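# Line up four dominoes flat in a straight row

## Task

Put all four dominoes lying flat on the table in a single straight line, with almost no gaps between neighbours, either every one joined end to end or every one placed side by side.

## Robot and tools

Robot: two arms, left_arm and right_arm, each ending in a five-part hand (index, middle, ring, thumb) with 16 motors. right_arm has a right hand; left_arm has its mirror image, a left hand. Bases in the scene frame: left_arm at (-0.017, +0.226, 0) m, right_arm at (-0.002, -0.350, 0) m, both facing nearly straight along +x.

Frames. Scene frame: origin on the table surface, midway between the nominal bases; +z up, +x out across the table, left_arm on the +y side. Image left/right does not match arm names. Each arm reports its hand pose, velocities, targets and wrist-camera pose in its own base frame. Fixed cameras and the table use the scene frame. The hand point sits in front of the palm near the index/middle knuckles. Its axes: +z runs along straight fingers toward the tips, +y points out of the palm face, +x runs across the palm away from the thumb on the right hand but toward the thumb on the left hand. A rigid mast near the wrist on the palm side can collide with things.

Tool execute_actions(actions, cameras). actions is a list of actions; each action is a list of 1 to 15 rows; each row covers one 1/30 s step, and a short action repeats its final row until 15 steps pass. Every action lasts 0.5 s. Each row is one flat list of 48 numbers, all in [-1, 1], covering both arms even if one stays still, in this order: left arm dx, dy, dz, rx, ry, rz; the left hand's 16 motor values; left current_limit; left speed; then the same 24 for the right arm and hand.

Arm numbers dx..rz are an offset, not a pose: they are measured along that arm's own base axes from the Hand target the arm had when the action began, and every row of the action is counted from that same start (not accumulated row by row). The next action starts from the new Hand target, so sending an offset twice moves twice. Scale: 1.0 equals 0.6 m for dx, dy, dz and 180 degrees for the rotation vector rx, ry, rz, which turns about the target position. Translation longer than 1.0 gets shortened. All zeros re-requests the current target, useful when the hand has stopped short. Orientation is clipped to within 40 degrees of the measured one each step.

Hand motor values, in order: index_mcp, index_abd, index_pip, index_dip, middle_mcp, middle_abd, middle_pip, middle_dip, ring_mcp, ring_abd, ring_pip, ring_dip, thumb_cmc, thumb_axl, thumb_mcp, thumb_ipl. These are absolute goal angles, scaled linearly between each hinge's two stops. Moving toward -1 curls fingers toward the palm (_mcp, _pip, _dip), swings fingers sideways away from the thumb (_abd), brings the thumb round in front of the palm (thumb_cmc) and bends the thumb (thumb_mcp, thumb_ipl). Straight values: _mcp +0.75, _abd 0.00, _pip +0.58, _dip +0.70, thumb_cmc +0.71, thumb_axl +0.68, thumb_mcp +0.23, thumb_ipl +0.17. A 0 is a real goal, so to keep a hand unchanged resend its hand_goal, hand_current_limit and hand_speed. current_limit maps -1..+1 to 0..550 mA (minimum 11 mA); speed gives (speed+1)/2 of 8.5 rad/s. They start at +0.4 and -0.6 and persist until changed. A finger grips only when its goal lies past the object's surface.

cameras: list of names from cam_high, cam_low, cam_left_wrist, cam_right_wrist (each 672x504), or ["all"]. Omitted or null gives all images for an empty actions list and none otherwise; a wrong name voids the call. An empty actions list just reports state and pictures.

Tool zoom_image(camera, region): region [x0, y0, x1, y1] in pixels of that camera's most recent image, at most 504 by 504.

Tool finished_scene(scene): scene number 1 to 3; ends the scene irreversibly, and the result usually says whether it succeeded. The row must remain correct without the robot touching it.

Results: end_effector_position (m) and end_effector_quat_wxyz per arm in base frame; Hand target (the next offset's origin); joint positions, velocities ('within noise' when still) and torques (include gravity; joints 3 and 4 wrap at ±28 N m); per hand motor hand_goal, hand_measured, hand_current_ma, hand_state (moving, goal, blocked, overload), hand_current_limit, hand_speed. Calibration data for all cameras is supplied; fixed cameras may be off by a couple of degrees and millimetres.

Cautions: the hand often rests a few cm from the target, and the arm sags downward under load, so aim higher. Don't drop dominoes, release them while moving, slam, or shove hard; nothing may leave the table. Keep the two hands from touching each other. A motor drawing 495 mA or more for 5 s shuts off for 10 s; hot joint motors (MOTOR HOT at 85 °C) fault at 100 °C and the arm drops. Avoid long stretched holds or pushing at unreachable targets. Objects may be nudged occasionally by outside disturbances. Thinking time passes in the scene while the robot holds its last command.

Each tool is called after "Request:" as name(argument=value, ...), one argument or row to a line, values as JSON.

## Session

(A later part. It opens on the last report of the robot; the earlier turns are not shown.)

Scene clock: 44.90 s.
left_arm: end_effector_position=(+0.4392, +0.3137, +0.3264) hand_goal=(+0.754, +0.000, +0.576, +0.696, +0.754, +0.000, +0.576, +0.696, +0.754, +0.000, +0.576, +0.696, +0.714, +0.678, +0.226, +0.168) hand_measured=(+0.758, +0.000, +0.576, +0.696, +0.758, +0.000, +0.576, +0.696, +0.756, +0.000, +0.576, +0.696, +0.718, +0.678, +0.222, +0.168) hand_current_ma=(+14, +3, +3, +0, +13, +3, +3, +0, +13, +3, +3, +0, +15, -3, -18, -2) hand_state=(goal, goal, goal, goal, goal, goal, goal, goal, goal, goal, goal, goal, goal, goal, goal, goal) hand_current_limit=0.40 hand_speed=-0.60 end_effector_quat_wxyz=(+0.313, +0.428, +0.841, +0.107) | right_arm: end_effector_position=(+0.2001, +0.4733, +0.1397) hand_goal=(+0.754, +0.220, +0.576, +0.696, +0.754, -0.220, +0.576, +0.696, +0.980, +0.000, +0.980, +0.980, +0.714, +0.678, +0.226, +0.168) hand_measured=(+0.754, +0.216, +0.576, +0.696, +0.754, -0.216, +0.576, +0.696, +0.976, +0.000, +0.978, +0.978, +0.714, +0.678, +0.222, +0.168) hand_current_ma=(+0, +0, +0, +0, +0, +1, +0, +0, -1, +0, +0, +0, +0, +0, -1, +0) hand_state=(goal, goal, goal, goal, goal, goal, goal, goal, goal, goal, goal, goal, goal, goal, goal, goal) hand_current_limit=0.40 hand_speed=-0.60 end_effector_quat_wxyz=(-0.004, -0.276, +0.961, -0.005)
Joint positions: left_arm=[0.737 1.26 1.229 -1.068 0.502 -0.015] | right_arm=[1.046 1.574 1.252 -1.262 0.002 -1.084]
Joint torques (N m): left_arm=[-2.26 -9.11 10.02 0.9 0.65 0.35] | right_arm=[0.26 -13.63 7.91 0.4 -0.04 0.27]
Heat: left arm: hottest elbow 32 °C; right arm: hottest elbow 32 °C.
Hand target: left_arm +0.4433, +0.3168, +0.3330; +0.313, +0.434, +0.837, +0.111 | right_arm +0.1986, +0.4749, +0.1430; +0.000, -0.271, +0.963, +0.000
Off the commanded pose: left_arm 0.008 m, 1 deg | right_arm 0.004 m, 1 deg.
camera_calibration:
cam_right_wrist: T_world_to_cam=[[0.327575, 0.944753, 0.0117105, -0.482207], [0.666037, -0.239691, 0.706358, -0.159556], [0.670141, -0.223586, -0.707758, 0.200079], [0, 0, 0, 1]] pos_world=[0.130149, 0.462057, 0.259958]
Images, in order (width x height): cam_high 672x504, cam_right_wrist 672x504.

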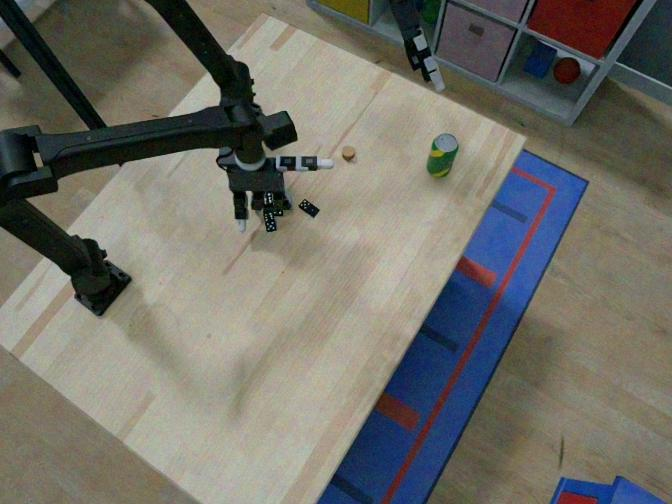

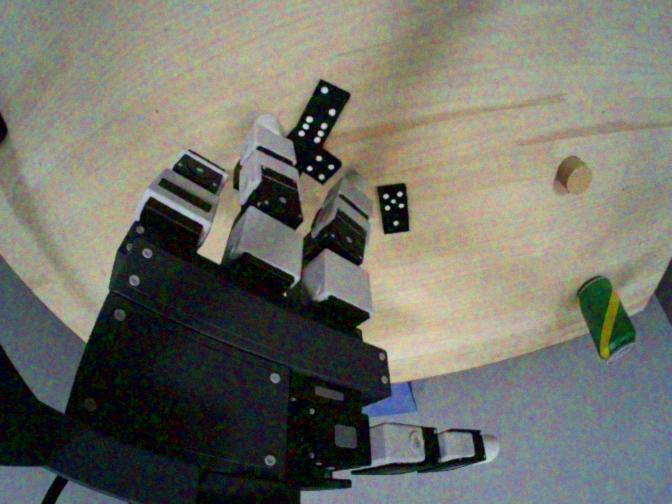

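Request:
execute_actions(
  actions=[
    [[0,0,0,0,0,0,0.754,0,0.576,0.696,0.754,0,0.576,0.696,0.754,0,0.576,0.696,0.714,0.678,0.226,0.168,0.4,-0.6,0.006,-0.0075,-0.0075,0,0,0,0.754,0.22,0.576,0.696,0.754,-0.22,0.576,0.696,0.98,0,0.98,0.98,0.714,0.678,0.226,0.168,0.4,-0.6]],
  ],
  cameras=["cam_high","cam_right_wrist"],
)

Request:
zoom_image(
  camera="cam_high",
  region=[250, 180, 300, 230],
)

Request:
zoom_image(
  camera="cam_right_wrist",
  region=[230, 95, 390, 215],
)

Scene clock: 51.60 s.
left_arm: end_effector_position=(+0.4392, +0.3137, +0.3264) hand_goal=(+0.754, +0.000, +0.576, +0.696, +0.754, +0.000, +0.576, +0.696, +0.754, +0.000, +0.576, +0.696, +0.714, +0.678, +0.226, +0.168) hand_measured=(+0.758, +0.000, +0.576, +0.696, +0.758, +0.000, +0.576, +0.696, +0.756, +0.000, +0.576, +0.696, +0.718, +0.678, +0.222, +0.168) hand_current_ma=(+14, +3, +3, +0, +13, +3, +3, +0, +13, +3, +3, +0, +15, -3, -18, -2) hand_state=(goal, goal, goal, goal, goal, goal, goal, goal, goal, goal, goal, goal, goal, goal, goal, goal) hand_current_limit=0.40 hand_speed=-0.60 end_effector_quat_wxyz=(+0.313, +0.428, +0.841, +0.107) | right_arm: end_effector_position=(+0.1989, +0.4712, +0.1351) hand_goal=(+0.754, +0.220, +0.576, +0.696, +0.754, -0.220, +0.576, +0.696, +0.980, +0.000, +0.980, +0.980, +0.714, +0.678, +0.226, +0.168) hand_measured=(+0.752, +0.218, +0.576, +0.696, +0.754, -0.216, +0.576, +0.696, +0.976, +0.000, +0.978, +0.978, +0.714, +0.678, +0.222, +0.168) hand_current_ma=(+0, +0, +0, +0, +0, +1, +0, +0, -1, +0, +0, +0, +0, +0, -1, +0) hand_state=(goal, goal, goal, goal, goal, goal, goal, goal, goal, goal, goal, goal, goal, goal, goal, goal) hand_current_limit=0.40 hand_speed=-0.60 end_effector_quat_wxyz=(-0.006, -0.276, +0.961, -0.006)
Joint positions: left_arm=[0.737 1.26 1.229 -1.068 0.502 -0.015] | right_arm=[1.046 1.574 1.24 -1.254 0.002 -1.084]
Joint torques (N m): left_arm=[-0.91 -8.94 10.06 1.07 0.65 0.35] | right_arm=[-0.85 -13.98 7.65 0.55 -0.01 0.14]
Heat: left arm: hottest elbow 32 °C; right arm: hottest elbow 32 °C.
Hand target: left_arm +0.4433, +0.3168, +0.3330; +0.313, +0.434, +0.837, +0.111 | right_arm +0.2021, +0.4704, +0.1385; +0.000, -0.271, +0.963, +0.000
Off the commanded pose: left_arm 0.008 m, 1 deg | right_arm 0.005 m, 1 deg.
camera_calibration:
cam_right_wrist: T_world_to_cam=[[0.327953, 0.944657, 0.00834037, -0.479467], [0.667156, -0.237846, 0.705926, -0.156979], [0.668842, -0.225946, -0.708236, 0.198581], [0, 0, 0, 1]] pos_world=[0.129152, 0.460464, 0.255456]
Images, in order (width x height): cam_high 672x504, cam_right_wrist 672x504.

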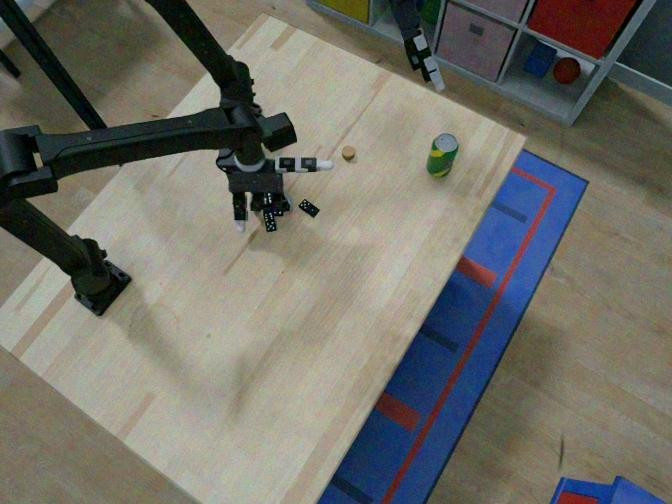

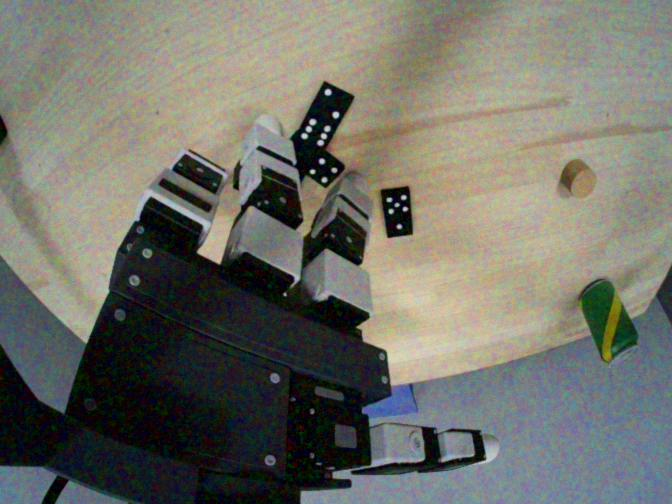

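Scaled by 10.080 from the camera's 672x504 image, which has a finer 960x720 frame.

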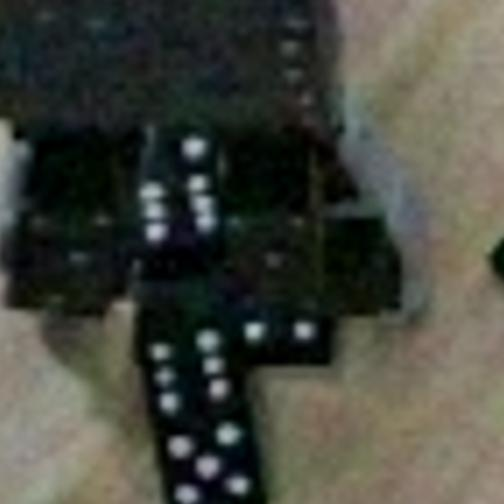

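Scaled by 3.150 from the camera's 672x504 image, which has a finer 960x720 frame.

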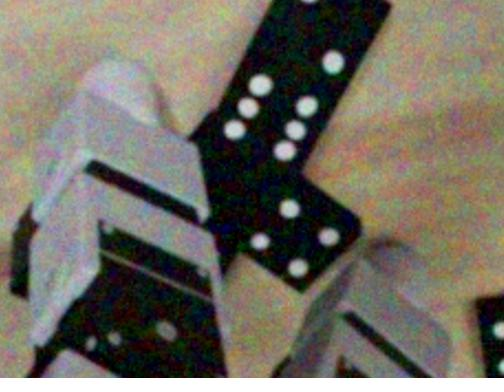

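Request:
execute_actions(
  actions=[
    [[0,0,0,0,0,0,0.754,0,0.576,0.696,0.754,0,0.576,0.696,0.754,0,0.576,0.696,0.714,0.678,0.226,0.168,0.4,-0.6,0.0,0,0,0,0,0,0.754,0.05,0.576,0.696,0.754,-0.05,0.576,0.696,0.98,0,0.98,0.98,0.714,0.678,0.226,0.168,0.4,-0.9]],
    [[0,0,0,0,0,0,0.754,0,0.576,0.696,0.754,0,0.576,0.696,0.754,0,0.576,0.696,0.714,0.678,0.226,0.168,0.4,-0.6,0.0,0,0,0,0,0,0.754,0.04,0.576,0.696,0.754,-0.04,0.576,0.696,0.98,0,0.98,0.98,0.714,0.678,0.226,0.168,0.4,-0.9]],
  ],
  cameras=["cam_high","cam_right_wrist"],
)

Request:
zoom_image(
  camera="cam_high",
  region=[250, 180, 300, 230],
)

Request:
zoom_image(
  camera="cam_right_wrist",
  region=[230, 95, 390, 215],
)

Scene clock: 55.00 s.
left_arm: end_effector_position=(+0.4392, +0.3137, +0.3264) hand_goal=(+0.754, +0.000, +0.576, +0.696, +0.754, +0.000, +0.576, +0.696, +0.754, +0.000, +0.576, +0.696, +0.714, +0.678, +0.226, +0.168) hand_measured=(+0.758, +0.000, +0.576, +0.696, +0.758, +0.000, +0.576, +0.696, +0.756, +0.000, +0.576, +0.696, +0.718, +0.678, +0.222, +0.168) hand_current_ma=(+14, +3, +3, +0, +13, +3, +3, +0, +13, +3, +3, +0, +15, -3, -18, -2) hand_state=(goal, goal, goal, goal, goal, goal, goal, goal, goal, goal, goal, goal, goal, goal, goal, goal) hand_current_limit=0.40 hand_speed=-0.60 end_effector_quat_wxyz=(+0.313, +0.428, +0.841, +0.107) | right_arm: end_effector_position=(+0.2007, +0.4731, +0.1358) hand_goal=(+0.754, +0.040, +0.576, +0.696, +0.754, -0.040, +0.576, +0.696, +0.980, +0.000, +0.980, +0.980, +0.714, +0.678, +0.226, +0.168) hand_measured=(+0.752, +0.138, +0.576, +0.696, +0.754, -0.102, +0.576, +0.696, +0.976, +0.000, +0.978, +0.978, +0.714, +0.678, +0.222, +0.168) hand_current_ma=(+0, +142, +0, +0, +0, -62, +0, +0, -1, +0, +0, +0, +0, +0, -1, +0) hand_state=(goal, blocked, goal, goal, goal, blocked, goal, goal, goal, goal, goal, goal, goal, goal, goal, goal) hand_current_limit=0.40 hand_speed=-0.90 end_effector_quat_wxyz=(-0.002, -0.275, +0.961, -0.003)
Joint positions: left_arm=[0.737 1.26 1.229 -1.068 0.502 -0.015] | right_arm=[1.045 1.574 1.24 -1.244 0.002 -1.084]
Joint torques (N m): left_arm=[-0.5 -8.64 10.15 1.09 0.72 0.3] | right_arm=[-0.85 -13.98 7.68 0.25 -0.02 0.15]
Heat: left arm: hottest elbow 32 °C; right arm: hottest elbow 32 °C.
Hand target: left_arm +0.4433, +0.3168, +0.3330; +0.313, +0.434, +0.837, +0.111 | right_arm +0.2022, +0.4703, +0.1385; +0.000, -0.271, +0.963, +0.000
Off the commanded pose: left_arm 0.008 m, 1 deg | right_arm 0.004 m, 1 deg.
camera_calibration:
cam_right_wrist: T_world_to_cam=[[0.329035, 0.944138, 0.0184069, -0.483172], [0.663236, -0.244928, 0.707197, -0.154326], [0.6722, -0.220485, -0.706777, 0.194869], [0, 0, 0, 1]] pos_world=[0.130344, 0.461348, 0.255761]
Images, in order (width x height): cam_high 672x504, cam_right_wrist 672x504.

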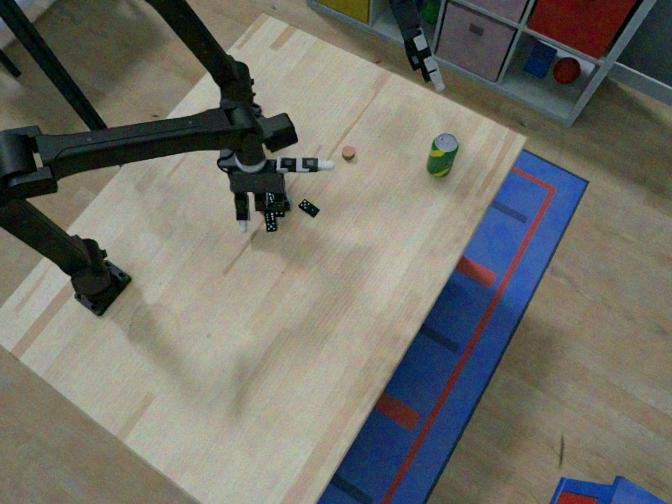

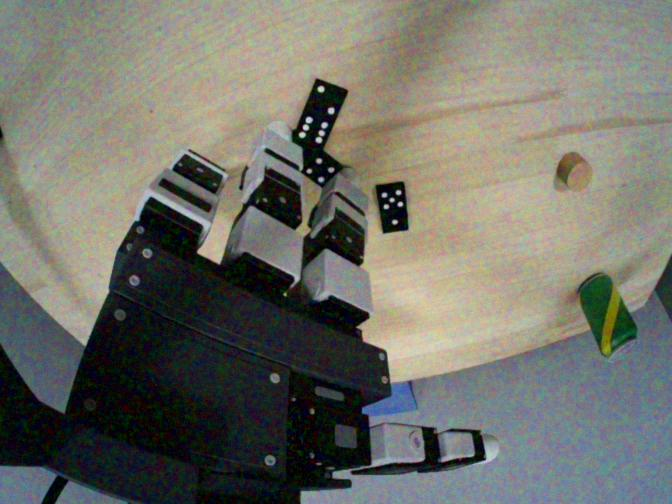

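Scaled by 10.080 from the camera's 672x504 image, which has a finer 960x720 frame.

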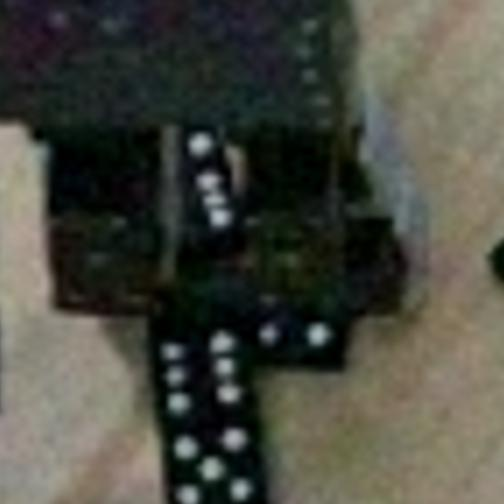

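Scaled by 3.150 from the camera's 672x504 image, which has a finer 960x720 frame.

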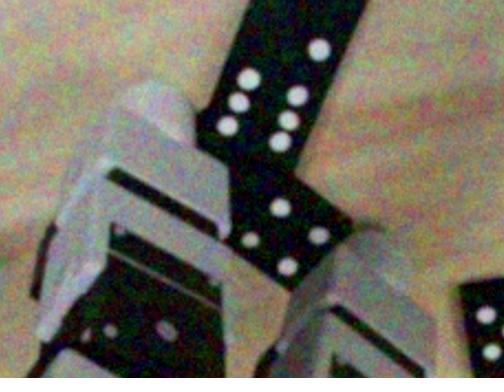

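Request:
execute_actions(
  actions=[
    [[0,0,0,0,0,0,0.754,0,0.576,0.696,0.754,0,0.576,0.696,0.754,0,0.576,0.696,0.714,0.678,0.226,0.168,0.4,-0.6,-0.0283,-0.0177,-0.001,0,0,0,0.754,0.04,0.576,0.696,0.754,-0.04,0.576,0.696,0.98,0,0.98,0.98,0.714,0.678,0.226,0.168,0.4,-0.9]],
    [[0,0,0,0,0,0,0.754,0,0.576,0.696,0.754,0,0.576,0.696,0.754,0,0.576,0.696,0.714,0.678,0.226,0.168,0.4,-0.6,-0.0283,-0.0177,-0.001,0,0,0,0.754,0.04,0.576,0.696,0.754,-0.04,0.576,0.696,0.98,0,0.98,0.98,0.714,0.678,0.226,0.168,0.4,-0.9]],
  ],
  cameras=["cam_high","cam_right_wrist"],
)

Request:
zoom_image(
  camera="cam_high",
  region=[235, 180, 305, 235],
)

Request:
zoom_image(
  camera="cam_right_wrist",
  region=[230, 70, 400, 200],
)

Scene clock: 57.60 s.
left_arm: end_effector_position=(+0.4392, +0.3137, +0.3264) hand_goal=(+0.754, +0.000, +0.576, +0.696, +0.754, +0.000, +0.576, +0.696, +0.754, +0.000, +0.576, +0.696, +0.714, +0.678, +0.226, +0.168) hand_measured=(+0.758, +0.000, +0.576, +0.696, +0.758, +0.000, +0.576, +0.696, +0.756, +0.000, +0.576, +0.696, +0.718, +0.678, +0.222, +0.168) hand_current_ma=(+14, +3, +3, +0, +13, +3, +3, +0, +13, +3, +3, +0, +15, -3, -18, -2) hand_state=(goal, goal, goal, goal, goal, goal, goal, goal, goal, goal, goal, goal, goal, goal, goal, goal) hand_current_limit=0.40 hand_speed=-0.60 end_effector_quat_wxyz=(+0.313, +0.428, +0.841, +0.107) | right_arm: end_effector_position=(+0.1717, +0.4503, +0.1357) hand_goal=(+0.754, +0.040, +0.576, +0.696, +0.754, -0.040, +0.576, +0.696, +0.980, +0.000, +0.980, +0.980, +0.714, +0.678, +0.226, +0.168) hand_measured=(+0.752, +0.132, +0.576, +0.696, +0.754, -0.102, +0.576, +0.696, +0.976, +0.000, +0.978, +0.978, +0.714, +0.678, +0.222, +0.168) hand_current_ma=(+0, +130, +0, +0, +0, -62, +0, +0, -1, +0, +0, +0, +0, +0, -1, +0) hand_state=(goal, blocked, goal, goal, goal, blocked, goal, goal, goal, goal, goal, goal, goal, goal, goal, goal) hand_current_limit=0.40 hand_speed=-0.90 end_effector_quat_wxyz=(-0.002, -0.276, +0.961, -0.003)
Joint positions: left_arm=[0.737 1.26 1.229 -1.068 0.502 -0.015] | right_arm=[1.078 1.489 1.142 -1.231 0.002 -1.052]
Joint torques (N m): left_arm=[-1.08 -9.29 9.72 0.95 0.69 0.35] | right_arm=[0.38 -12.45 7.34 0.29 -0.04 0.23]
Heat: left arm: hottest elbow 32 °C; right arm: hottest elbow 32 °C.
Hand target: left_arm +0.4433, +0.3168, +0.3330; +0.313, +0.434, +0.837, +0.111 | right_arm +0.1683, +0.4492, +0.1374; +0.000, -0.271, +0.963, +0.001
Off the commanded pose: left_arm 0.008 m, 1 deg | right_arm 0.004 m, 1 deg.
camera_calibration:
cam_right_wrist: T_world_to_cam=[[0.328271, 0.944404, 0.0184244, -0.452015], [0.663273, -0.244351, 0.707362, -0.140791], [0.672538, -0.219986, -0.706611, 0.208945], [0, 0, 0, 1]] pos_world=[0.101243, 0.438447, 0.255561]
Images, in order (width x height): cam_high 672x504, cam_right_wrist 672x504.

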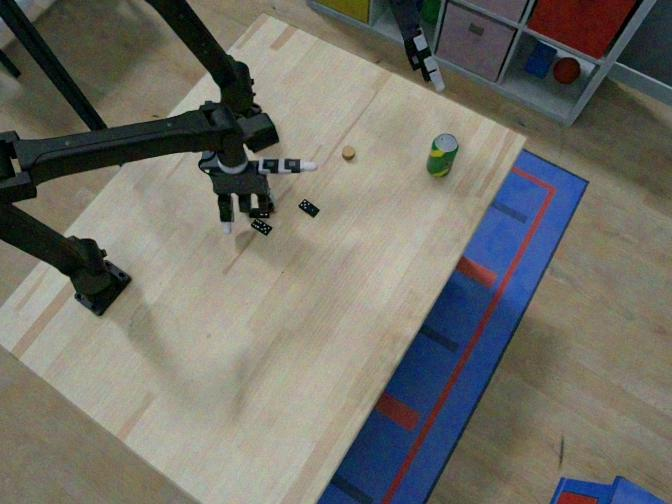

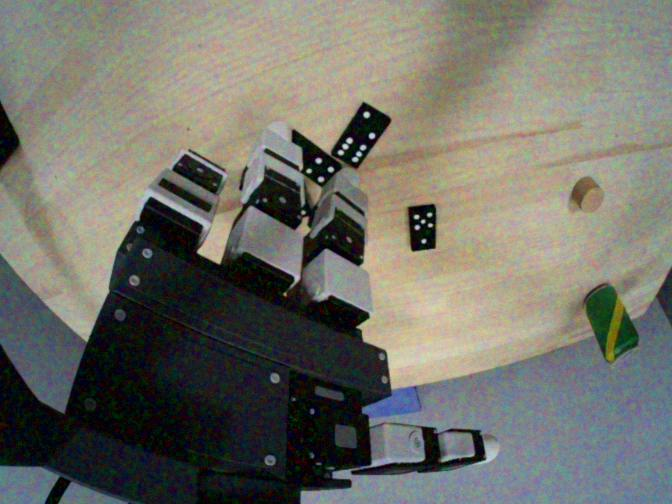

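Scaled by 7.200 from the camera's 672x504 image, which has a finer 960x720 frame.

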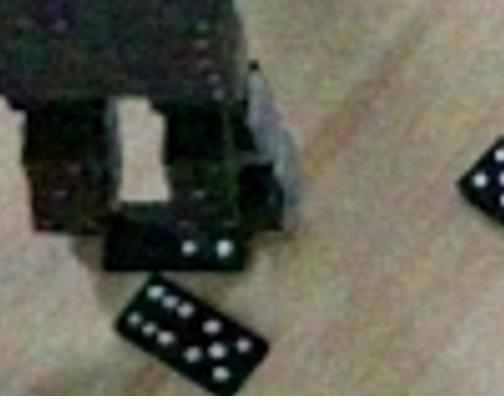

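Scaled by 2.965 from the camera's 672x504 image, which has a finer 960x720 frame.

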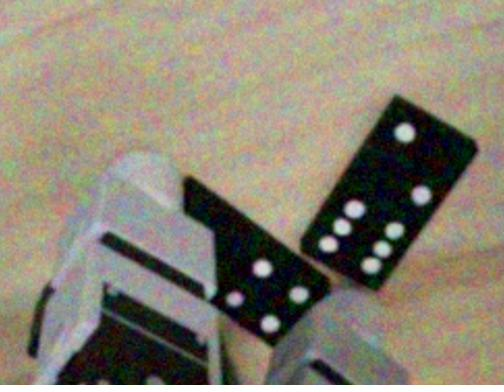

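Request:
execute_actions(
  actions=[
    [[0,0,0,0,0,0,0.754,0,0.576,0.696,0.754,0,0.576,0.696,0.754,0,0.576,0.696,0.714,0.678,0.226,0.168,0.4,-0.6,-0.0283,-0.0177,-0.001,0,0,0,0.754,0.04,0.576,0.696,0.754,-0.04,0.576,0.696,0.98,0,0.98,0.98,0.714,0.678,0.226,0.168,0.4,-0.9]],
    [[0,0,0,0,0,0,0.754,0,0.576,0.696,0.754,0,0.576,0.696,0.754,0,0.576,0.696,0.714,0.678,0.226,0.168,0.4,-0.6,-0.0283,-0.0177,-0.001,0,0,0,0.754,0.04,0.576,0.696,0.754,-0.04,0.576,0.696,0.98,0,0.98,0.98,0.714,0.678,0.226,0.168,0.4,-0.9]],
  ],
  cameras=["cam_high","cam_right_wrist"],
)

Request:
zoom_image(
  camera="cam_high",
  region=[225, 180, 295, 235],
)

Request:
zoom_image(
  camera="cam_right_wrist",
  region=[230, 70, 400, 200],
)

Scene clock: 60.07 s.
left_arm: end_effector_position=(+0.4392, +0.3137, +0.3264) hand_goal=(+0.754, +0.000, +0.576, +0.696, +0.754, +0.000, +0.576, +0.696, +0.754, +0.000, +0.576, +0.696, +0.714, +0.678, +0.226, +0.168) hand_measured=(+0.758, +0.000, +0.576, +0.696, +0.758, +0.000, +0.576, +0.696, +0.756, +0.000, +0.576, +0.696, +0.718, +0.678, +0.222, +0.168) hand_current_ma=(+14, +3, +3, +0, +13, +3, +3, +0, +13, +3, +3, +0, +15, -3, -18, -2) hand_state=(goal, goal, goal, goal, goal, goal, goal, goal, goal, goal, goal, goal, goal, goal, goal, goal) hand_current_limit=0.40 hand_speed=-0.60 end_effector_quat_wxyz=(+0.313, +0.428, +0.841, +0.107) | right_arm: end_effector_position=(+0.1373, +0.4295, +0.1350) hand_goal=(+0.754, +0.040, +0.576, +0.696, +0.754, -0.040, +0.576, +0.696, +0.980, +0.000, +0.980, +0.980, +0.714, +0.678, +0.226, +0.168) hand_measured=(+0.752, +0.132, +0.576, +0.696, +0.756, -0.102, +0.576, +0.696, +0.976, +0.000, +0.978, +0.978, +0.714, +0.678, +0.222, +0.168) hand_current_ma=(+0, +129, +0, +0, +0, -62, +0, +0, -1, +0, +0, +0, +0, +0, -1, +0) hand_state=(goal, blocked, goal, goal, goal, blocked, goal, goal, goal, goal, goal, goal, goal, goal, goal, goal) hand_current_limit=0.40 hand_speed=-0.90 end_effector_quat_wxyz=(-0.001, -0.276, +0.961, -0.002)
Joint positions: left_arm=[0.737 1.26 1.229 -1.068 0.502 -0.015] | right_arm=[1.131 1.401 1.048 -1.222 0.002 -0.998]
Joint torques (N m): left_arm=[-1.03 -9.47 10 0.96 0.68 0.33] | right_arm=[0.32 -10.46 7.35 0.27 -0.03 0.27]
Heat: left arm: hottest elbow 33 °C; right arm: hottest elbow 32 °C.
Hand target: left_arm +0.4433, +0.3168, +0.3330; +0.313, +0.434, +0.837, +0.111 | right_arm +0.1342, +0.4280, +0.1362; +0.000, -0.271, +0.963, +0.001
Off the commanded pose: left_arm 0.008 m, 1 deg | right_arm 0.004 m, 1 deg.
camera_calibration:
cam_right_wrist: T_world_to_cam=[[0.328256, 0.944378, 0.0199731, -0.421351], [0.662564, -0.245268, 0.70771, -0.122243], [0.673244, -0.219076, -0.706221, 0.226462], [0, 0, 0, 1]] pos_world=[0.0668407, 0.417545, 0.254861]
Images, in order (width x height): cam_high 672x504, cam_right_wrist 672x504.

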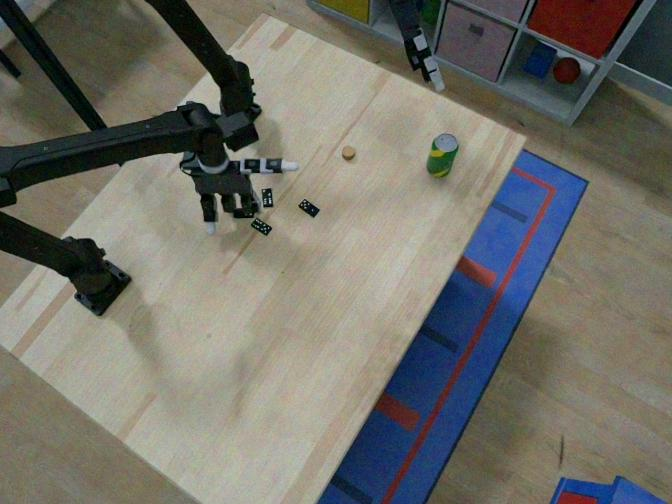

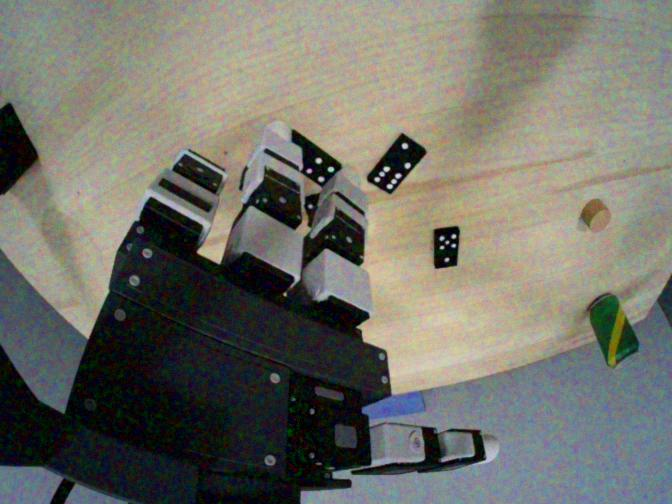

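Scaled by 7.200 from the camera's 672x504 image, which has a finer 960x720 frame.

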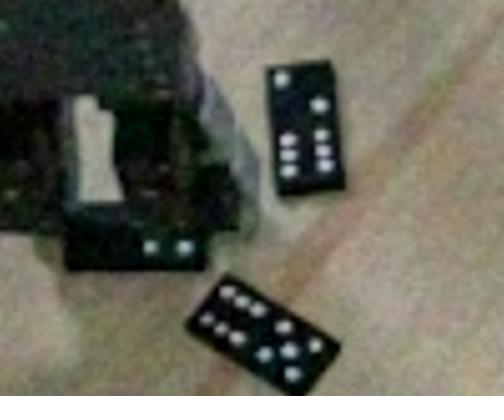

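Scaled by 2.965 from the camera's 672x504 image, which has a finer 960x720 frame.

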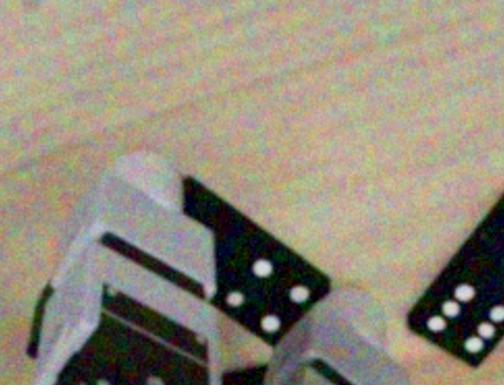

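Request:
execute_actions(
  actions=[
    [[0,0,0,0,0,0,0.754,0,0.576,0.696,0.754,0,0.576,0.696,0.754,0,0.576,0.696,0.714,0.678,0.226,0.168,0.4,-0.6,0.0227,-0.029,0,0,0,-0.102,0.754,0.04,0.576,0.696,0.754,-0.04,0.576,0.696,0.98,0,0.98,0.98,0.714,0.678,0.226,0.168,0.4,-0.9]],
    [[0,0,0,0,0,0,0.754,0,0.576,0.696,0.754,0,0.576,0.696,0.754,0,0.576,0.696,0.714,0.678,0.226,0.168,0.4,-0.6,0.0395,-0.0357,0,0,0,-0.102,0.754,0.04,0.576,0.696,0.754,-0.04,0.576,0.696,0.98,0,0.98,0.98,0.714,0.678,0.226,0.168,0.4,-0.9]],
  ],
  cameras=["cam_high","cam_right_wrist"],
)

Request:
zoom_image(
  camera="cam_high",
  region=[225, 180, 295, 235],
)

Request:
zoom_image(
  camera="cam_right_wrist",
  region=[230, 70, 400, 200],
)

Scene clock: 65.93 s.
left_arm: end_effector_position=(+0.4392, +0.3137, +0.3264) hand_goal=(+0.754, +0.000, +0.576, +0.696, +0.754, +0.000, +0.576, +0.696, +0.754, +0.000, +0.576, +0.696, +0.714, +0.678, +0.226, +0.168) hand_measured=(+0.758, +0.000, +0.576, +0.696, +0.758, +0.000, +0.576, +0.696, +0.756, +0.000, +0.576, +0.696, +0.718, +0.678, +0.222, +0.168) hand_current_ma=(+14, +3, +3, +0, +13, +3, +3, +0, +13, +3, +3, +0, +15, -3, -18, -2) hand_state=(goal, goal, goal, goal, goal, goal, goal, goal, goal, goal, goal, goal, goal, goal, goal, goal) hand_current_limit=0.40 hand_speed=-0.60 end_effector_quat_wxyz=(+0.313, +0.428, +0.841, +0.107) | right_arm: end_effector_position=(+0.1724, +0.3924, +0.1358) hand_goal=(+0.754, +0.040, +0.576, +0.696, +0.754, -0.040, +0.576, +0.696, +0.980, +0.000, +0.980, +0.980, +0.714, +0.678, +0.226, +0.168) hand_measured=(+0.748, +0.128, +0.574, +0.696, +0.754, -0.102, +0.578, +0.696, +0.976, +0.000, +0.978, +0.978, +0.714, +0.678, +0.222, +0.168) hand_current_ma=(-2, +117, +0, +0, +0, -62, +0, +0, -1, +0, +0, +0, +0, +0, -1, +0) hand_state=(goal, blocked, goal, goal, goal, blocked, goal, goal, goal, goal, goal, goal, goal, goal, goal, goal) hand_current_limit=0.40 hand_speed=-0.90 end_effector_quat_wxyz=(-0.002, +0.039, +0.999, +0.002)
Joint positions: left_arm=[0.737 1.26 1.229 -1.068 0.502 -0.015] | right_arm=[1.136 1.288 0.941 -1.222 -0.006 -0.357]
Joint torques (N m): left_arm=[-1.03 -9.52 10.19 1.09 0.66 0.32] | right_arm=[0.32 -8.59 7.73 -0.03 0.32 0.28]
Heat: left arm: hottest elbow 33 °C; right arm: hottest elbow 32 °C.
Hand target: left_arm +0.4433, +0.3168, +0.3330; +0.313, +0.434, +0.837, +0.111 | right_arm +0.1716, +0.3891, +0.1362; +0.000, +0.046, +0.999, +0.000
Off the commanded pose: left_arm 0.008 m, 1 deg | right_arm 0.003 m, 1 deg.
camera_calibration:
cam_right_wrist: T_world_to_cam=[[0.825441, 0.563999, 0.0235066, -0.334672], [0.387493, -0.596414, 0.70295, 0.0307205], [0.410483, -0.571135, -0.710851, 0.379414], [0, 0, 0, 1]] pos_world=[0.108605, 0.423773, 0.255978]
Images, in order (width x height): cam_high 672x504, cam_right_wrist 672x504.

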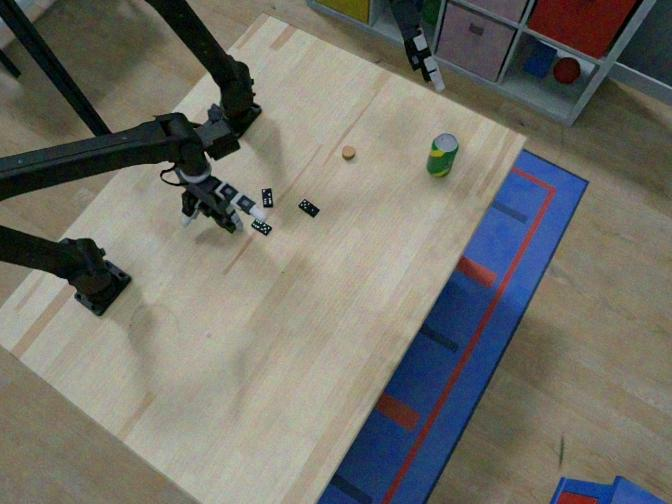

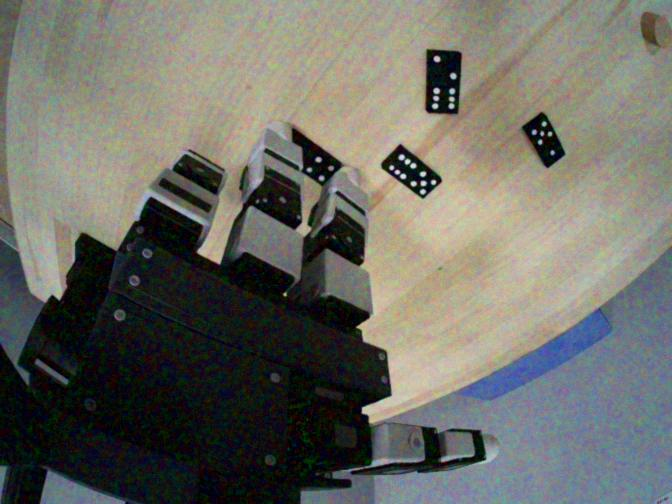

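Scaled by 7.200 from the camera's 672x504 image, which has a finer 960x720 frame.

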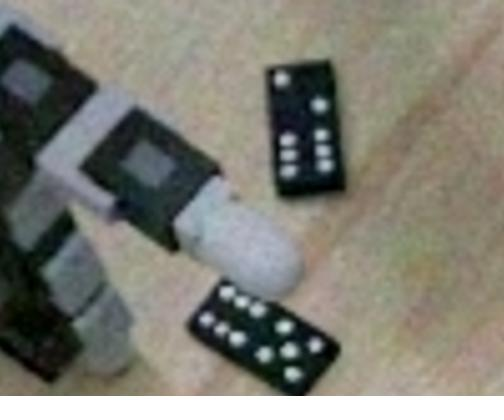

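Scaled by 2.965 from the camera's 672x504 image, which has a finer 960x720 frame.

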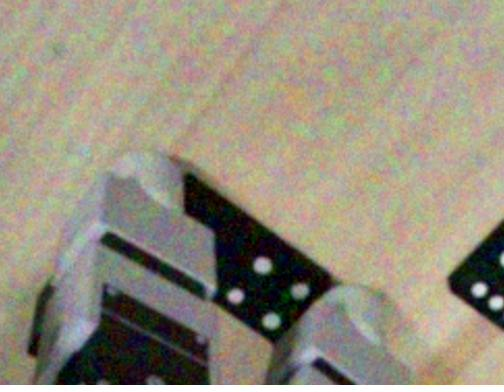

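Request:
zoom_image(
  camera="cam_right_wrist",
  region=[370, 40, 580, 210],
)

Scaled by 2.400 from the camera's 672x504 image, which has a finer 960x720 frame.

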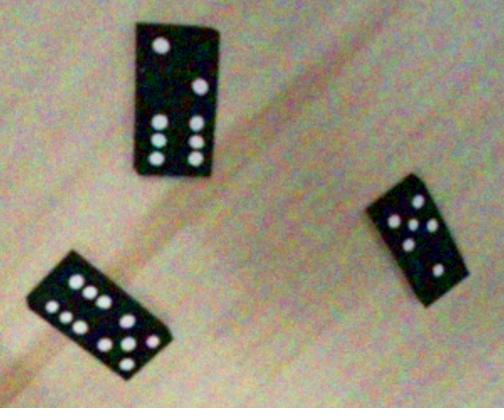

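Request:
execute_actions(
  actions=[
    [[0,0,0,0,0,0,0.754,0,0.576,0.696,0.754,0,0.576,0.696,0.754,0,0.576,0.696,0.714,0.678,0.226,0.168,0.4,-0.6,0.035,-0.001,0,0,0,0,0.754,0.04,0.576,0.696,0.754,-0.04,0.576,0.696,0.98,0,0.98,0.98,0.714,0.678,0.226,0.168,0.4,-0.9]],
    [[0,0,0,0,0,0,0.754,0,0.576,0.696,0.754,0,0.576,0.696,0.754,0,0.576,0.696,0.714,0.678,0.226,0.168,0.4,-0.6,0.035,-0.001,0,0,0,0,0.754,0.04,0.576,0.696,0.754,-0.04,0.576,0.696,0.98,0,0.98,0.98,0.714,0.678,0.226,0.168,0.4,-0.9]],
  ],
)

Scene clock: 69.37 s.
left_arm: end_effector_position=(+0.4392, +0.3137, +0.3264) hand_goal=(+0.754, +0.000, +0.576, +0.696, +0.754, +0.000, +0.576, +0.696, +0.754, +0.000, +0.576, +0.696, +0.714, +0.678, +0.226, +0.168) hand_measured=(+0.758, +0.000, +0.576, +0.696, +0.758, +0.000, +0.576, +0.696, +0.756, +0.000, +0.576, +0.696, +0.718, +0.678, +0.222, +0.168) hand_current_ma=(+14, +3, +3, +0, +13, +3, +3, +0, +13, +3, +3, +0, +15, -3, -18, -2) hand_state=(goal, goal, goal, goal, goal, goal, goal, goal, goal, goal, goal, goal, goal, goal, goal, goal) hand_current_limit=0.40 hand_speed=-0.60 end_effector_quat_wxyz=(+0.313, +0.428, +0.841, +0.107) | right_arm: end_effector_position=(+0.2012, +0.3780, +0.1334) hand_goal=(+0.754, +0.040, +0.576, +0.696, +0.754, -0.040, +0.576, +0.696, +0.980, +0.000, +0.980, +0.980, +0.714, +0.678, +0.226, +0.168) hand_measured=(+0.746, +0.118, +0.572, +0.694, +0.752, -0.114, +0.576, +0.696, +0.976, +0.000, +0.978, +0.978, +0.714, +0.678, +0.222, +0.168) hand_current_ma=(-2, +94, -1, +0, +0, -87, +0, +0, -1, +0, +0, +0, +0, +0, -1, +0) hand_state=(goal, blocked, goal, goal, goal, blocked, goal, goal, goal, goal, goal, goal, goal, goal, goal, goal) hand_current_limit=0.40 hand_speed=-0.90 end_effector_quat_wxyz=(-0.004, +0.047, +0.999, -0.001)
Joint positions: left_arm=[0.737 1.26 1.229 -1.068 0.502 -0.015] | right_arm=[1.045 1.295 0.942 -1.222 -0.006 -0.432]
Joint torques (N m): left_arm=[-1.55 -9.82 10.21 1.11 0.66 0.34] | right_arm=[-1.55 -4.48 11.26 0.23 0.37 -0.06]
Heat: left arm: hottest elbow 33 °C; right arm: hottest elbow 32 °C.
Hand target: left_arm +0.4433, +0.3168, +0.3330; +0.313, +0.434, +0.837, +0.111 | right_arm +0.2135, +0.3879, +0.1361; +0.000, +0.046, +0.999, +0.000
Off the commanded pose: left_arm 0.008 m, 1 deg | right_arm 0.016 m, 1 deg.

Request:
execute_actions(
  actions=[
    [[0,0,0,0,0,0,0.754,0,0.576,0.696,0.754,0,0.576,0.696,0.754,0,0.576,0.696,0.714,0.678,0.226,0.168,0.4,-0.6,0.035,0.013,0.013,0,0,0,0.754,0.04,0.576,0.696,0.754,-0.04,0.576,0.696,0.98,0,0.98,0.98,0.714,0.678,0.226,0.168,0.4,-0.9]],
    [[0,0,0,0,0,0,0.754,0,0.576,0.696,0.754,0,0.576,0.696,0.754,0,0.576,0.696,0.714,0.678,0.226,0.168,0.4,-0.6,0.035,0.005,0.005,0,0,0,0.754,0.04,0.576,0.696,0.754,-0.04,0.576,0.696,0.98,0,0.98,0.98,0.714,0.678,0.226,0.168,0.4,-0.9]],
  ],
  cameras=["cam_high","cam_right_wrist"],
)

Request:
zoom_image(
  camera="cam_right_wrist",
  region=[230, 70, 400, 200],
)

Request:
zoom_image(
  camera="cam_high",
  region=[225, 180, 295, 235],
)

Scene clock: 71.33 s.
left_arm: end_effector_position=(+0.4392, +0.3137, +0.3264) hand_goal=(+0.754, +0.000, +0.576, +0.696, +0.754, +0.000, +0.576, +0.696, +0.754, +0.000, +0.576, +0.696, +0.714, +0.678, +0.226, +0.168) hand_measured=(+0.758, +0.000, +0.576, +0.696, +0.758, +0.000, +0.576, +0.696, +0.756, +0.000, +0.576, +0.696, +0.718, +0.678, +0.222, +0.168) hand_current_ma=(+14, +3, +3, +0, +13, +3, +3, +0, +13, +3, +3, +0, +15, -3, -18, -2) hand_state=(goal, goal, goal, goal, goal, goal, goal, goal, goal, goal, goal, goal, goal, goal, goal, goal) hand_current_limit=0.40 hand_speed=-0.60 end_effector_quat_wxyz=(+0.313, +0.428, +0.841, +0.107) | right_arm: end_effector_position=(+0.2429, +0.3847, +0.1335) hand_goal=(+0.754, +0.040, +0.576, +0.696, +0.754, -0.040, +0.576, +0.696, +0.980, +0.000, +0.980, +0.980, +0.714, +0.678, +0.226, +0.168) hand_measured=(+0.758, +0.118, +0.578, +0.696, +0.752, -0.114, +0.576, +0.696, +0.976, +0.000, +0.978, +0.978, +0.714, +0.678, +0.222, +0.168) hand_current_ma=(+1, +94, +0, +0, +0, -87, +0, +0, -1, +0, +0, +0, +0, +0, -1, +0) hand_state=(goal, blocked, goal, goal, goal, blocked, goal, goal, goal, goal, goal, goal, goal, goal, goal, goal) hand_current_limit=0.40 hand_speed=-0.90 end_effector_quat_wxyz=(-0.008, +0.051, +0.999, -0.009)
Joint positions: left_arm=[0.737 1.26 1.229 -1.068 0.502 -0.015] | right_arm=[0.96 1.38 1.026 -1.24 -0.004 -0.508]
Joint torques (N m): left_arm=[-1.67 -8.64 10.19 1.02 0.77 0.33] | right_arm=[-0.62 -7.18 12.67 -0.17 0.28 -0.06]
Heat: left arm: hottest elbow 33 °C; right arm: hottest elbow 32 °C.
Hand target: left_arm +0.4433, +0.3168, +0.3330; +0.313, +0.434, +0.837, +0.111 | right_arm +0.2555, +0.3988, +0.1470; +0.000, +0.046, +0.999, +0.000
Off the commanded pose: left_arm 0.008 m, 1 deg | right_arm 0.023 m, 2 deg.
camera_calibration:
cam_right_wrist: T_world_to_cam=[[0.839485, 0.543378, 0.00227575, -0.381135], [0.381003, -0.591601, 0.710524, -0.000777771], [0.38743, -0.595607, -0.703669, 0.358431], [0, 0, 0, 1]] pos_world=[0.181386, 0.420125, 0.253637]
Images, in order (width x height): cam_high 672x504, cam_right_wrist 672x504.

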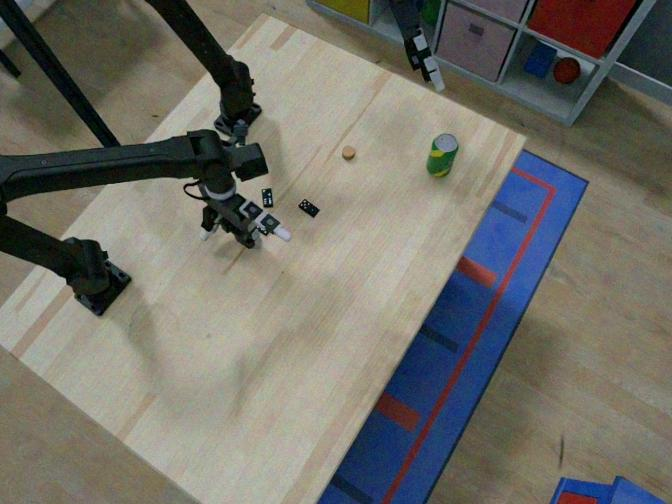

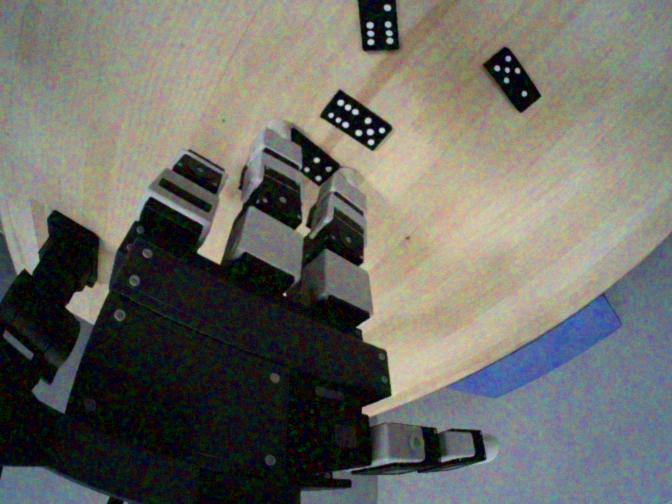

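Scaled by 2.965 from the camera's 672x504 image, which has a finer 960x720 frame.

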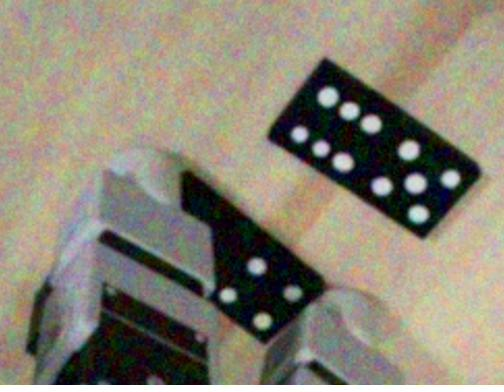

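Scaled by 7.200 from the camera's 672x504 image, which has a finer 960x720 frame.

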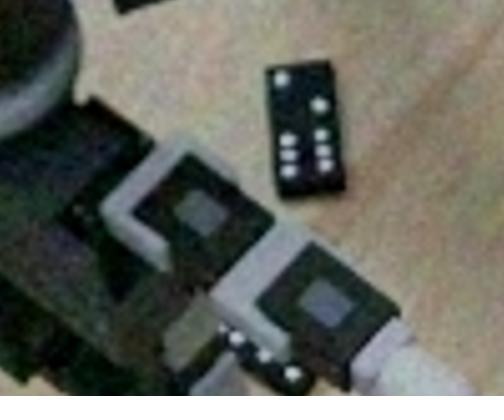

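Request:
execute_actions(
  actions=[
    [[0,0,0,0,0,0,0.754,0,0.576,0.696,0.754,0,0.576,0.696,0.754,0,0.576,0.696,0.714,0.678,0.226,0.168,0.4,-0.6,-0.01,-0.01,-0.008,0,0,0,0.754,0.2,0.576,0.696,0.754,-0.2,0.576,0.696,0.98,0,0.98,0.98,0.714,0.678,0.226,0.168,0.4,-0.6]],
    [[0,0,0,0,0,0,0.754,0,0.576,0.696,0.754,0,0.576,0.696,0.754,0,0.576,0.696,0.714,0.678,0.226,0.168,0.4,-0.6,0,0,0.05,0,0,0,0.754,0.2,0.576,0.696,0.754,-0.2,0.576,0.696,0.98,0,0.98,0.98,0.714,0.678,0.226,0.168,0.4,-0.6]],
  ],
  cameras=["cam_right_wrist"],
)

Request:
zoom_image(
  camera="cam_right_wrist",
  region=[250, 30, 460, 200],
)

Scene clock: 73.63 s.
left_arm: end_effector_position=(+0.4392, +0.3137, +0.3264) hand_goal=(+0.754, +0.000, +0.576, +0.696, +0.754, +0.000, +0.576, +0.696, +0.754, +0.000, +0.576, +0.696, +0.714, +0.678, +0.226, +0.168) hand_measured=(+0.758, +0.000, +0.576, +0.696, +0.758, +0.000, +0.576, +0.696, +0.756, +0.000, +0.576, +0.696, +0.718, +0.678, +0.222, +0.168) hand_current_ma=(+14, +3, +3, +0, +13, +3, +3, +0, +13, +3, +3, +0, +15, -3, -18, -2) hand_state=(goal, goal, goal, goal, goal, goal, goal, goal, goal, goal, goal, goal, goal, goal, goal, goal) hand_current_limit=0.40 hand_speed=-0.60 end_effector_quat_wxyz=(+0.313, +0.428, +0.841, +0.107) | right_arm: end_effector_position=(+0.2372, +0.3764, +0.1386) hand_goal=(+0.754, +0.200, +0.576, +0.696, +0.754, -0.200, +0.576, +0.696, +0.980, +0.000, +0.980, +0.980, +0.714, +0.678, +0.226, +0.168) hand_measured=(+0.754, +0.196, +0.578, +0.696, +0.752, -0.194, +0.576, +0.696, +0.976, +0.000, +0.978, +0.978, +0.714, +0.678, +0.222, +0.168) hand_current_ma=(+0, -1, +0, +0, +0, +1, +0, +0, -1, +0, +0, +0, +0, +0, -1, +0) hand_state=(goal, goal, goal, goal, goal, goal, goal, goal, goal, goal, goal, goal, goal, goal, goal, goal) hand_current_limit=0.40 hand_speed=-0.60 end_effector_quat_wxyz=(-0.019, +0.051, +0.998, -0.027)
Joint positions: left_arm=[0.737 1.26 1.229 -1.068 0.502 -0.015] | right_arm=[0.96 1.374 1.044 -1.307 -0.003 -0.509]
Joint torques (N m): left_arm=[-1.03 -9.7 9.94 1.32 0.64 0.33] | right_arm=[-0.56 -10.46 13.23 -0.25 0.23 -0.02]
Heat: left arm: hottest elbow 33 °C; right arm: hottest elbow 32 °C.
Hand target: left_arm +0.4433, +0.3168, +0.3330; +0.313, +0.434, +0.837, +0.111 | right_arm +0.2494, +0.3928, +0.1722; +0.000, +0.046, +0.999, +0.000
Off the commanded pose: left_arm 0.008 m, 1 deg | right_arm 0.039 m, 4 deg.
camera_calibration:
cam_right_wrist: T_world_to_cam=[[0.838665, 0.543351, -0.0375634, -0.366172], [0.398616, -0.565342, 0.722145, -0.0229051], [0.371142, -0.620611, -0.690721, 0.370735], [0, 0, 0, 1]] pos_world=[0.17863, 0.416093, 0.258861]
Images, in order (width x height): cam_right_wrist 672x504.

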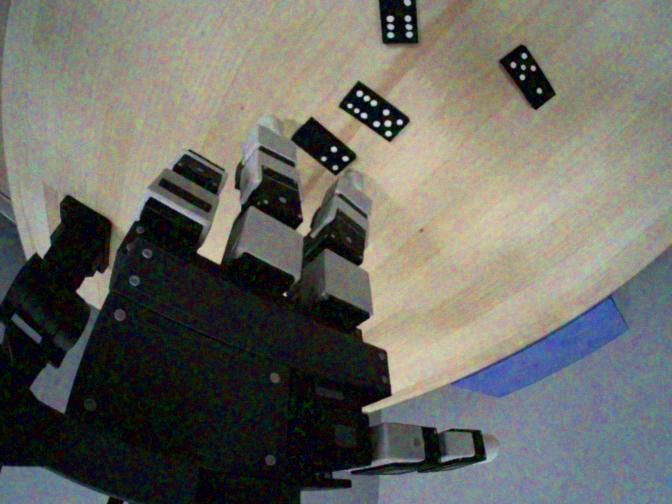

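Scaled by 2.400 from the camera's 672x504 image, which has a finer 960x720 frame.

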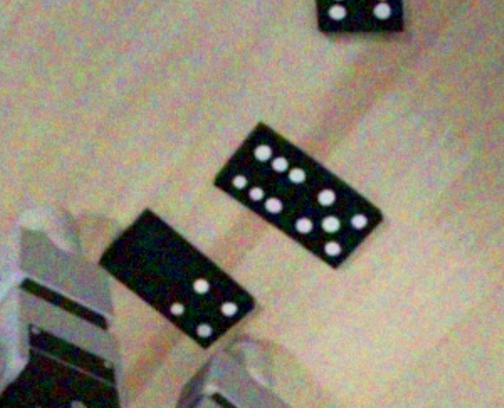

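Request:
execute_actions(
  actions=[
    [[0,0,0,0,0,0,0.754,0,0.576,0.696,0.754,0,0.576,0.696,0.754,0,0.576,0.696,0.714,0.678,0.226,0.168,0.4,-0.6,0,0,0.05,0,0,0,0.754,0.2,0.576,0.696,0.754,-0.2,0.576,0.696,0.98,0,0.98,0.98,0.714,0.678,0.226,0.168,0.4,-0.6]],
    [[0,0,0,0,0,0,0.754,0,0.576,0.696,0.754,0,0.576,0.696,0.754,0,0.576,0.696,0.714,0.678,0.226,0.168,0.4,-0.6,0.0117,0.0758,0.0,0,0,0.02,0.754,0.2,0.576,0.696,0.754,-0.2,0.576,0.696,0.98,0,0.98,0.98,0.714,0.678,0.226,0.168,0.4,-0.6]],
    [[0,0,0,0,0,0,0.754,0,0.576,0.696,0.754,0,0.576,0.696,0.754,0,0.576,0.696,0.714,0.678,0.226,0.168,0.4,-0.6,-0.006,-0.01,-0.055,0,0,0.0,0.754,0.2,0.576,0.696,0.754,-0.2,0.576,0.696,0.98,0,0.98,0.98,0.714,0.678,0.226,0.168,0.4,-0.6]],
  ],
  cameras=["cam_right_wrist"],
)

Request:
zoom_image(
  camera="cam_right_wrist",
  region=[250, 80, 460, 250],
)

Scene clock: 78.47 s.
left_arm: end_effector_position=(+0.4392, +0.3137, +0.3264) hand_goal=(+0.754, +0.000, +0.576, +0.696, +0.754, +0.000, +0.576, +0.696, +0.754, +0.000, +0.576, +0.696, +0.714, +0.678, +0.226, +0.168) hand_measured=(+0.758, +0.000, +0.576, +0.696, +0.758, +0.000, +0.576, +0.696, +0.756, +0.000, +0.576, +0.696, +0.718, +0.678, +0.222, +0.168) hand_current_ma=(+14, +3, +3, +0, +13, +3, +3, +0, +13, +3, +3, +0, +15, -3, -18, -2) hand_state=(goal, goal, goal, goal, goal, goal, goal, goal, goal, goal, goal, goal, goal, goal, goal, goal) hand_current_limit=0.40 hand_speed=-0.60 end_effector_quat_wxyz=(+0.313, +0.428, +0.841, +0.107) | right_arm: end_effector_position=(+0.2547, +0.4300, +0.1762) hand_goal=(+0.754, +0.200, +0.576, +0.696, +0.754, -0.200, +0.576, +0.696, +0.980, +0.000, +0.980, +0.980, +0.714, +0.678, +0.226, +0.168) hand_measured=(+0.754, +0.196, +0.578, +0.696, +0.752, -0.196, +0.576, +0.696, +0.976, +0.000, +0.978, +0.978, +0.714, +0.678, +0.222, +0.168) hand_current_ma=(+0, -1, +0, +0, +0, +1, +0, +0, -1, +0, +0, +0, +0, +0, -1, +0) hand_state=(goal, goal, goal, goal, goal, goal, goal, goal, goal, goal, goal, goal, goal, goal, goal, goal) hand_current_limit=0.40 hand_speed=-0.60 end_effector_quat_wxyz=(+0.001, +0.024, +1.000, +0.003)
Joint positions: left_arm=[0.737 1.26 1.229 -1.068 0.502 -0.015] | right_arm=[0.989 1.446 1.205 -1.323 -0.002 -0.534]
Joint torques (N m): left_arm=[-1.55 -8.94 9.99 1.02 0.64 0.4] | right_arm=[0.32 -9.76 8.09 0.51 0.16 -0.04]
Heat: left arm: hottest elbow 34 °C; right arm: hottest elbow 33 °C.
Hand target: left_arm +0.4433, +0.3168, +0.3330; +0.313, +0.434, +0.837, +0.111 | right_arm +0.2530, +0.4323, +0.1693; +0.000, +0.014, +1.000, +0.001
Off the commanded pose: left_arm 0.008 m, 1 deg | right_arm 0.007 m, 1 deg.
camera_calibration:
cam_right_wrist: T_world_to_cam=[[0.807914, 0.588549, 0.029741, -0.431995], [0.400928, -0.585949, 0.704216, -0.0152991], [0.431892, -0.557022, -0.709362, 0.383947], [0, 0, 0, 1]] pos_world=[0.189325, 0.459153, 0.29598]
Images, in order (width x height): cam_right_wrist 672x504.

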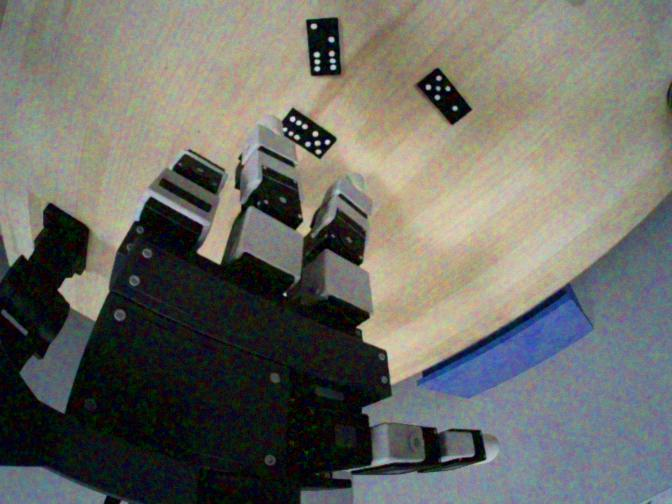

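Scaled by 2.400 from the camera's 672x504 image, which has a finer 960x720 frame.

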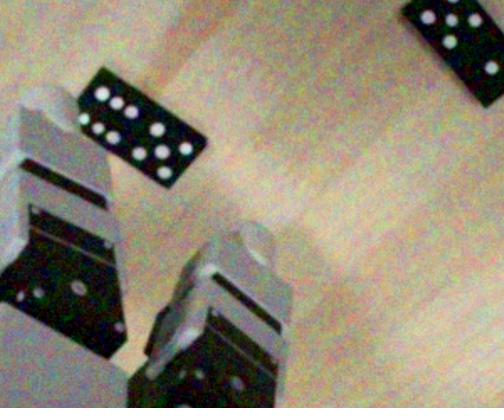

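Request:
execute_actions(
  actions=[
    [[0,0,0,0,0,0,0.754,0,0.576,0.696,0.754,0,0.576,0.696,0.754,0,0.576,0.696,0.714,0.678,0.226,0.168,0.4,-0.6,-0.0083,-0.008,-0.037,0,0,0.004,0.754,0.2,0.576,0.696,0.754,-0.2,0.576,0.696,0.98,0,0.98,0.98,0.714,0.678,0.226,0.168,0.4,-0.6]],
  ],
)

Scene clock: 80.30 s.
left_arm: end_effector_position=(+0.4392, +0.3137, +0.3264) hand_goal=(+0.754, +0.000, +0.576, +0.696, +0.754, +0.000, +0.576, +0.696, +0.754, +0.000, +0.576, +0.696, +0.714, +0.678, +0.226, +0.168) hand_measured=(+0.758, +0.000, +0.576, +0.696, +0.758, +0.000, +0.576, +0.696, +0.756, +0.000, +0.576, +0.696, +0.718, +0.678, +0.222, +0.168) hand_current_ma=(+14, +3, +3, +0, +13, +3, +3, +0, +13, +3, +3, +0, +15, -3, -18, -2) hand_state=(goal, goal, goal, goal, goal, goal, goal, goal, goal, goal, goal, goal, goal, goal, goal, goal) hand_current_limit=0.40 hand_speed=-0.60 end_effector_quat_wxyz=(+0.313, +0.428, +0.841, +0.107) | right_arm: end_effector_position=(+0.2500, +0.4246, +0.1511) hand_goal=(+0.754, +0.200, +0.576, +0.696, +0.754, -0.200, +0.576, +0.696, +0.980, +0.000, +0.980, +0.980, +0.714, +0.678, +0.226, +0.168) hand_measured=(+0.754, +0.196, +0.578, +0.696, +0.752, -0.196, +0.576, +0.696, +0.976, +0.000, +0.978, +0.978, +0.714, +0.678, +0.222, +0.168) hand_current_ma=(+0, -1, +0, +0, +0, +1, +0, +0, -1, +0, +0, +0, +0, +0, -1, +0) hand_state=(goal, goal, goal, goal, goal, goal, goal, goal, goal, goal, goal, goal, goal, goal, goal, goal) hand_current_limit=0.40 hand_speed=-0.60 end_effector_quat_wxyz=(-0.001, +0.018, +1.000, +0.000)
Joint positions: left_arm=[0.737 1.26 1.229 -1.068 0.502 -0.015] | right_arm=[0.989 1.451 1.142 -1.263 -0.002 -0.545]
Joint torques (N m): left_arm=[-0.44 -9 10.29 1.11 0.65 0.31] | right_arm=[0.03 -10.05 8.08 0.5 0.15 -0.04]
Heat: left arm: hottest elbow 34 °C; right arm: hottest elbow 33 °C.
Hand target: left_arm +0.4433, +0.3168, +0.3330; +0.313, +0.434, +0.837, +0.111 | right_arm +0.2479, +0.4274, +0.1470; +0.000, +0.008, +1.000, +0.000
Off the commanded pose: left_arm 0.008 m, 1 deg | right_arm 0.005 m, 1 deg.


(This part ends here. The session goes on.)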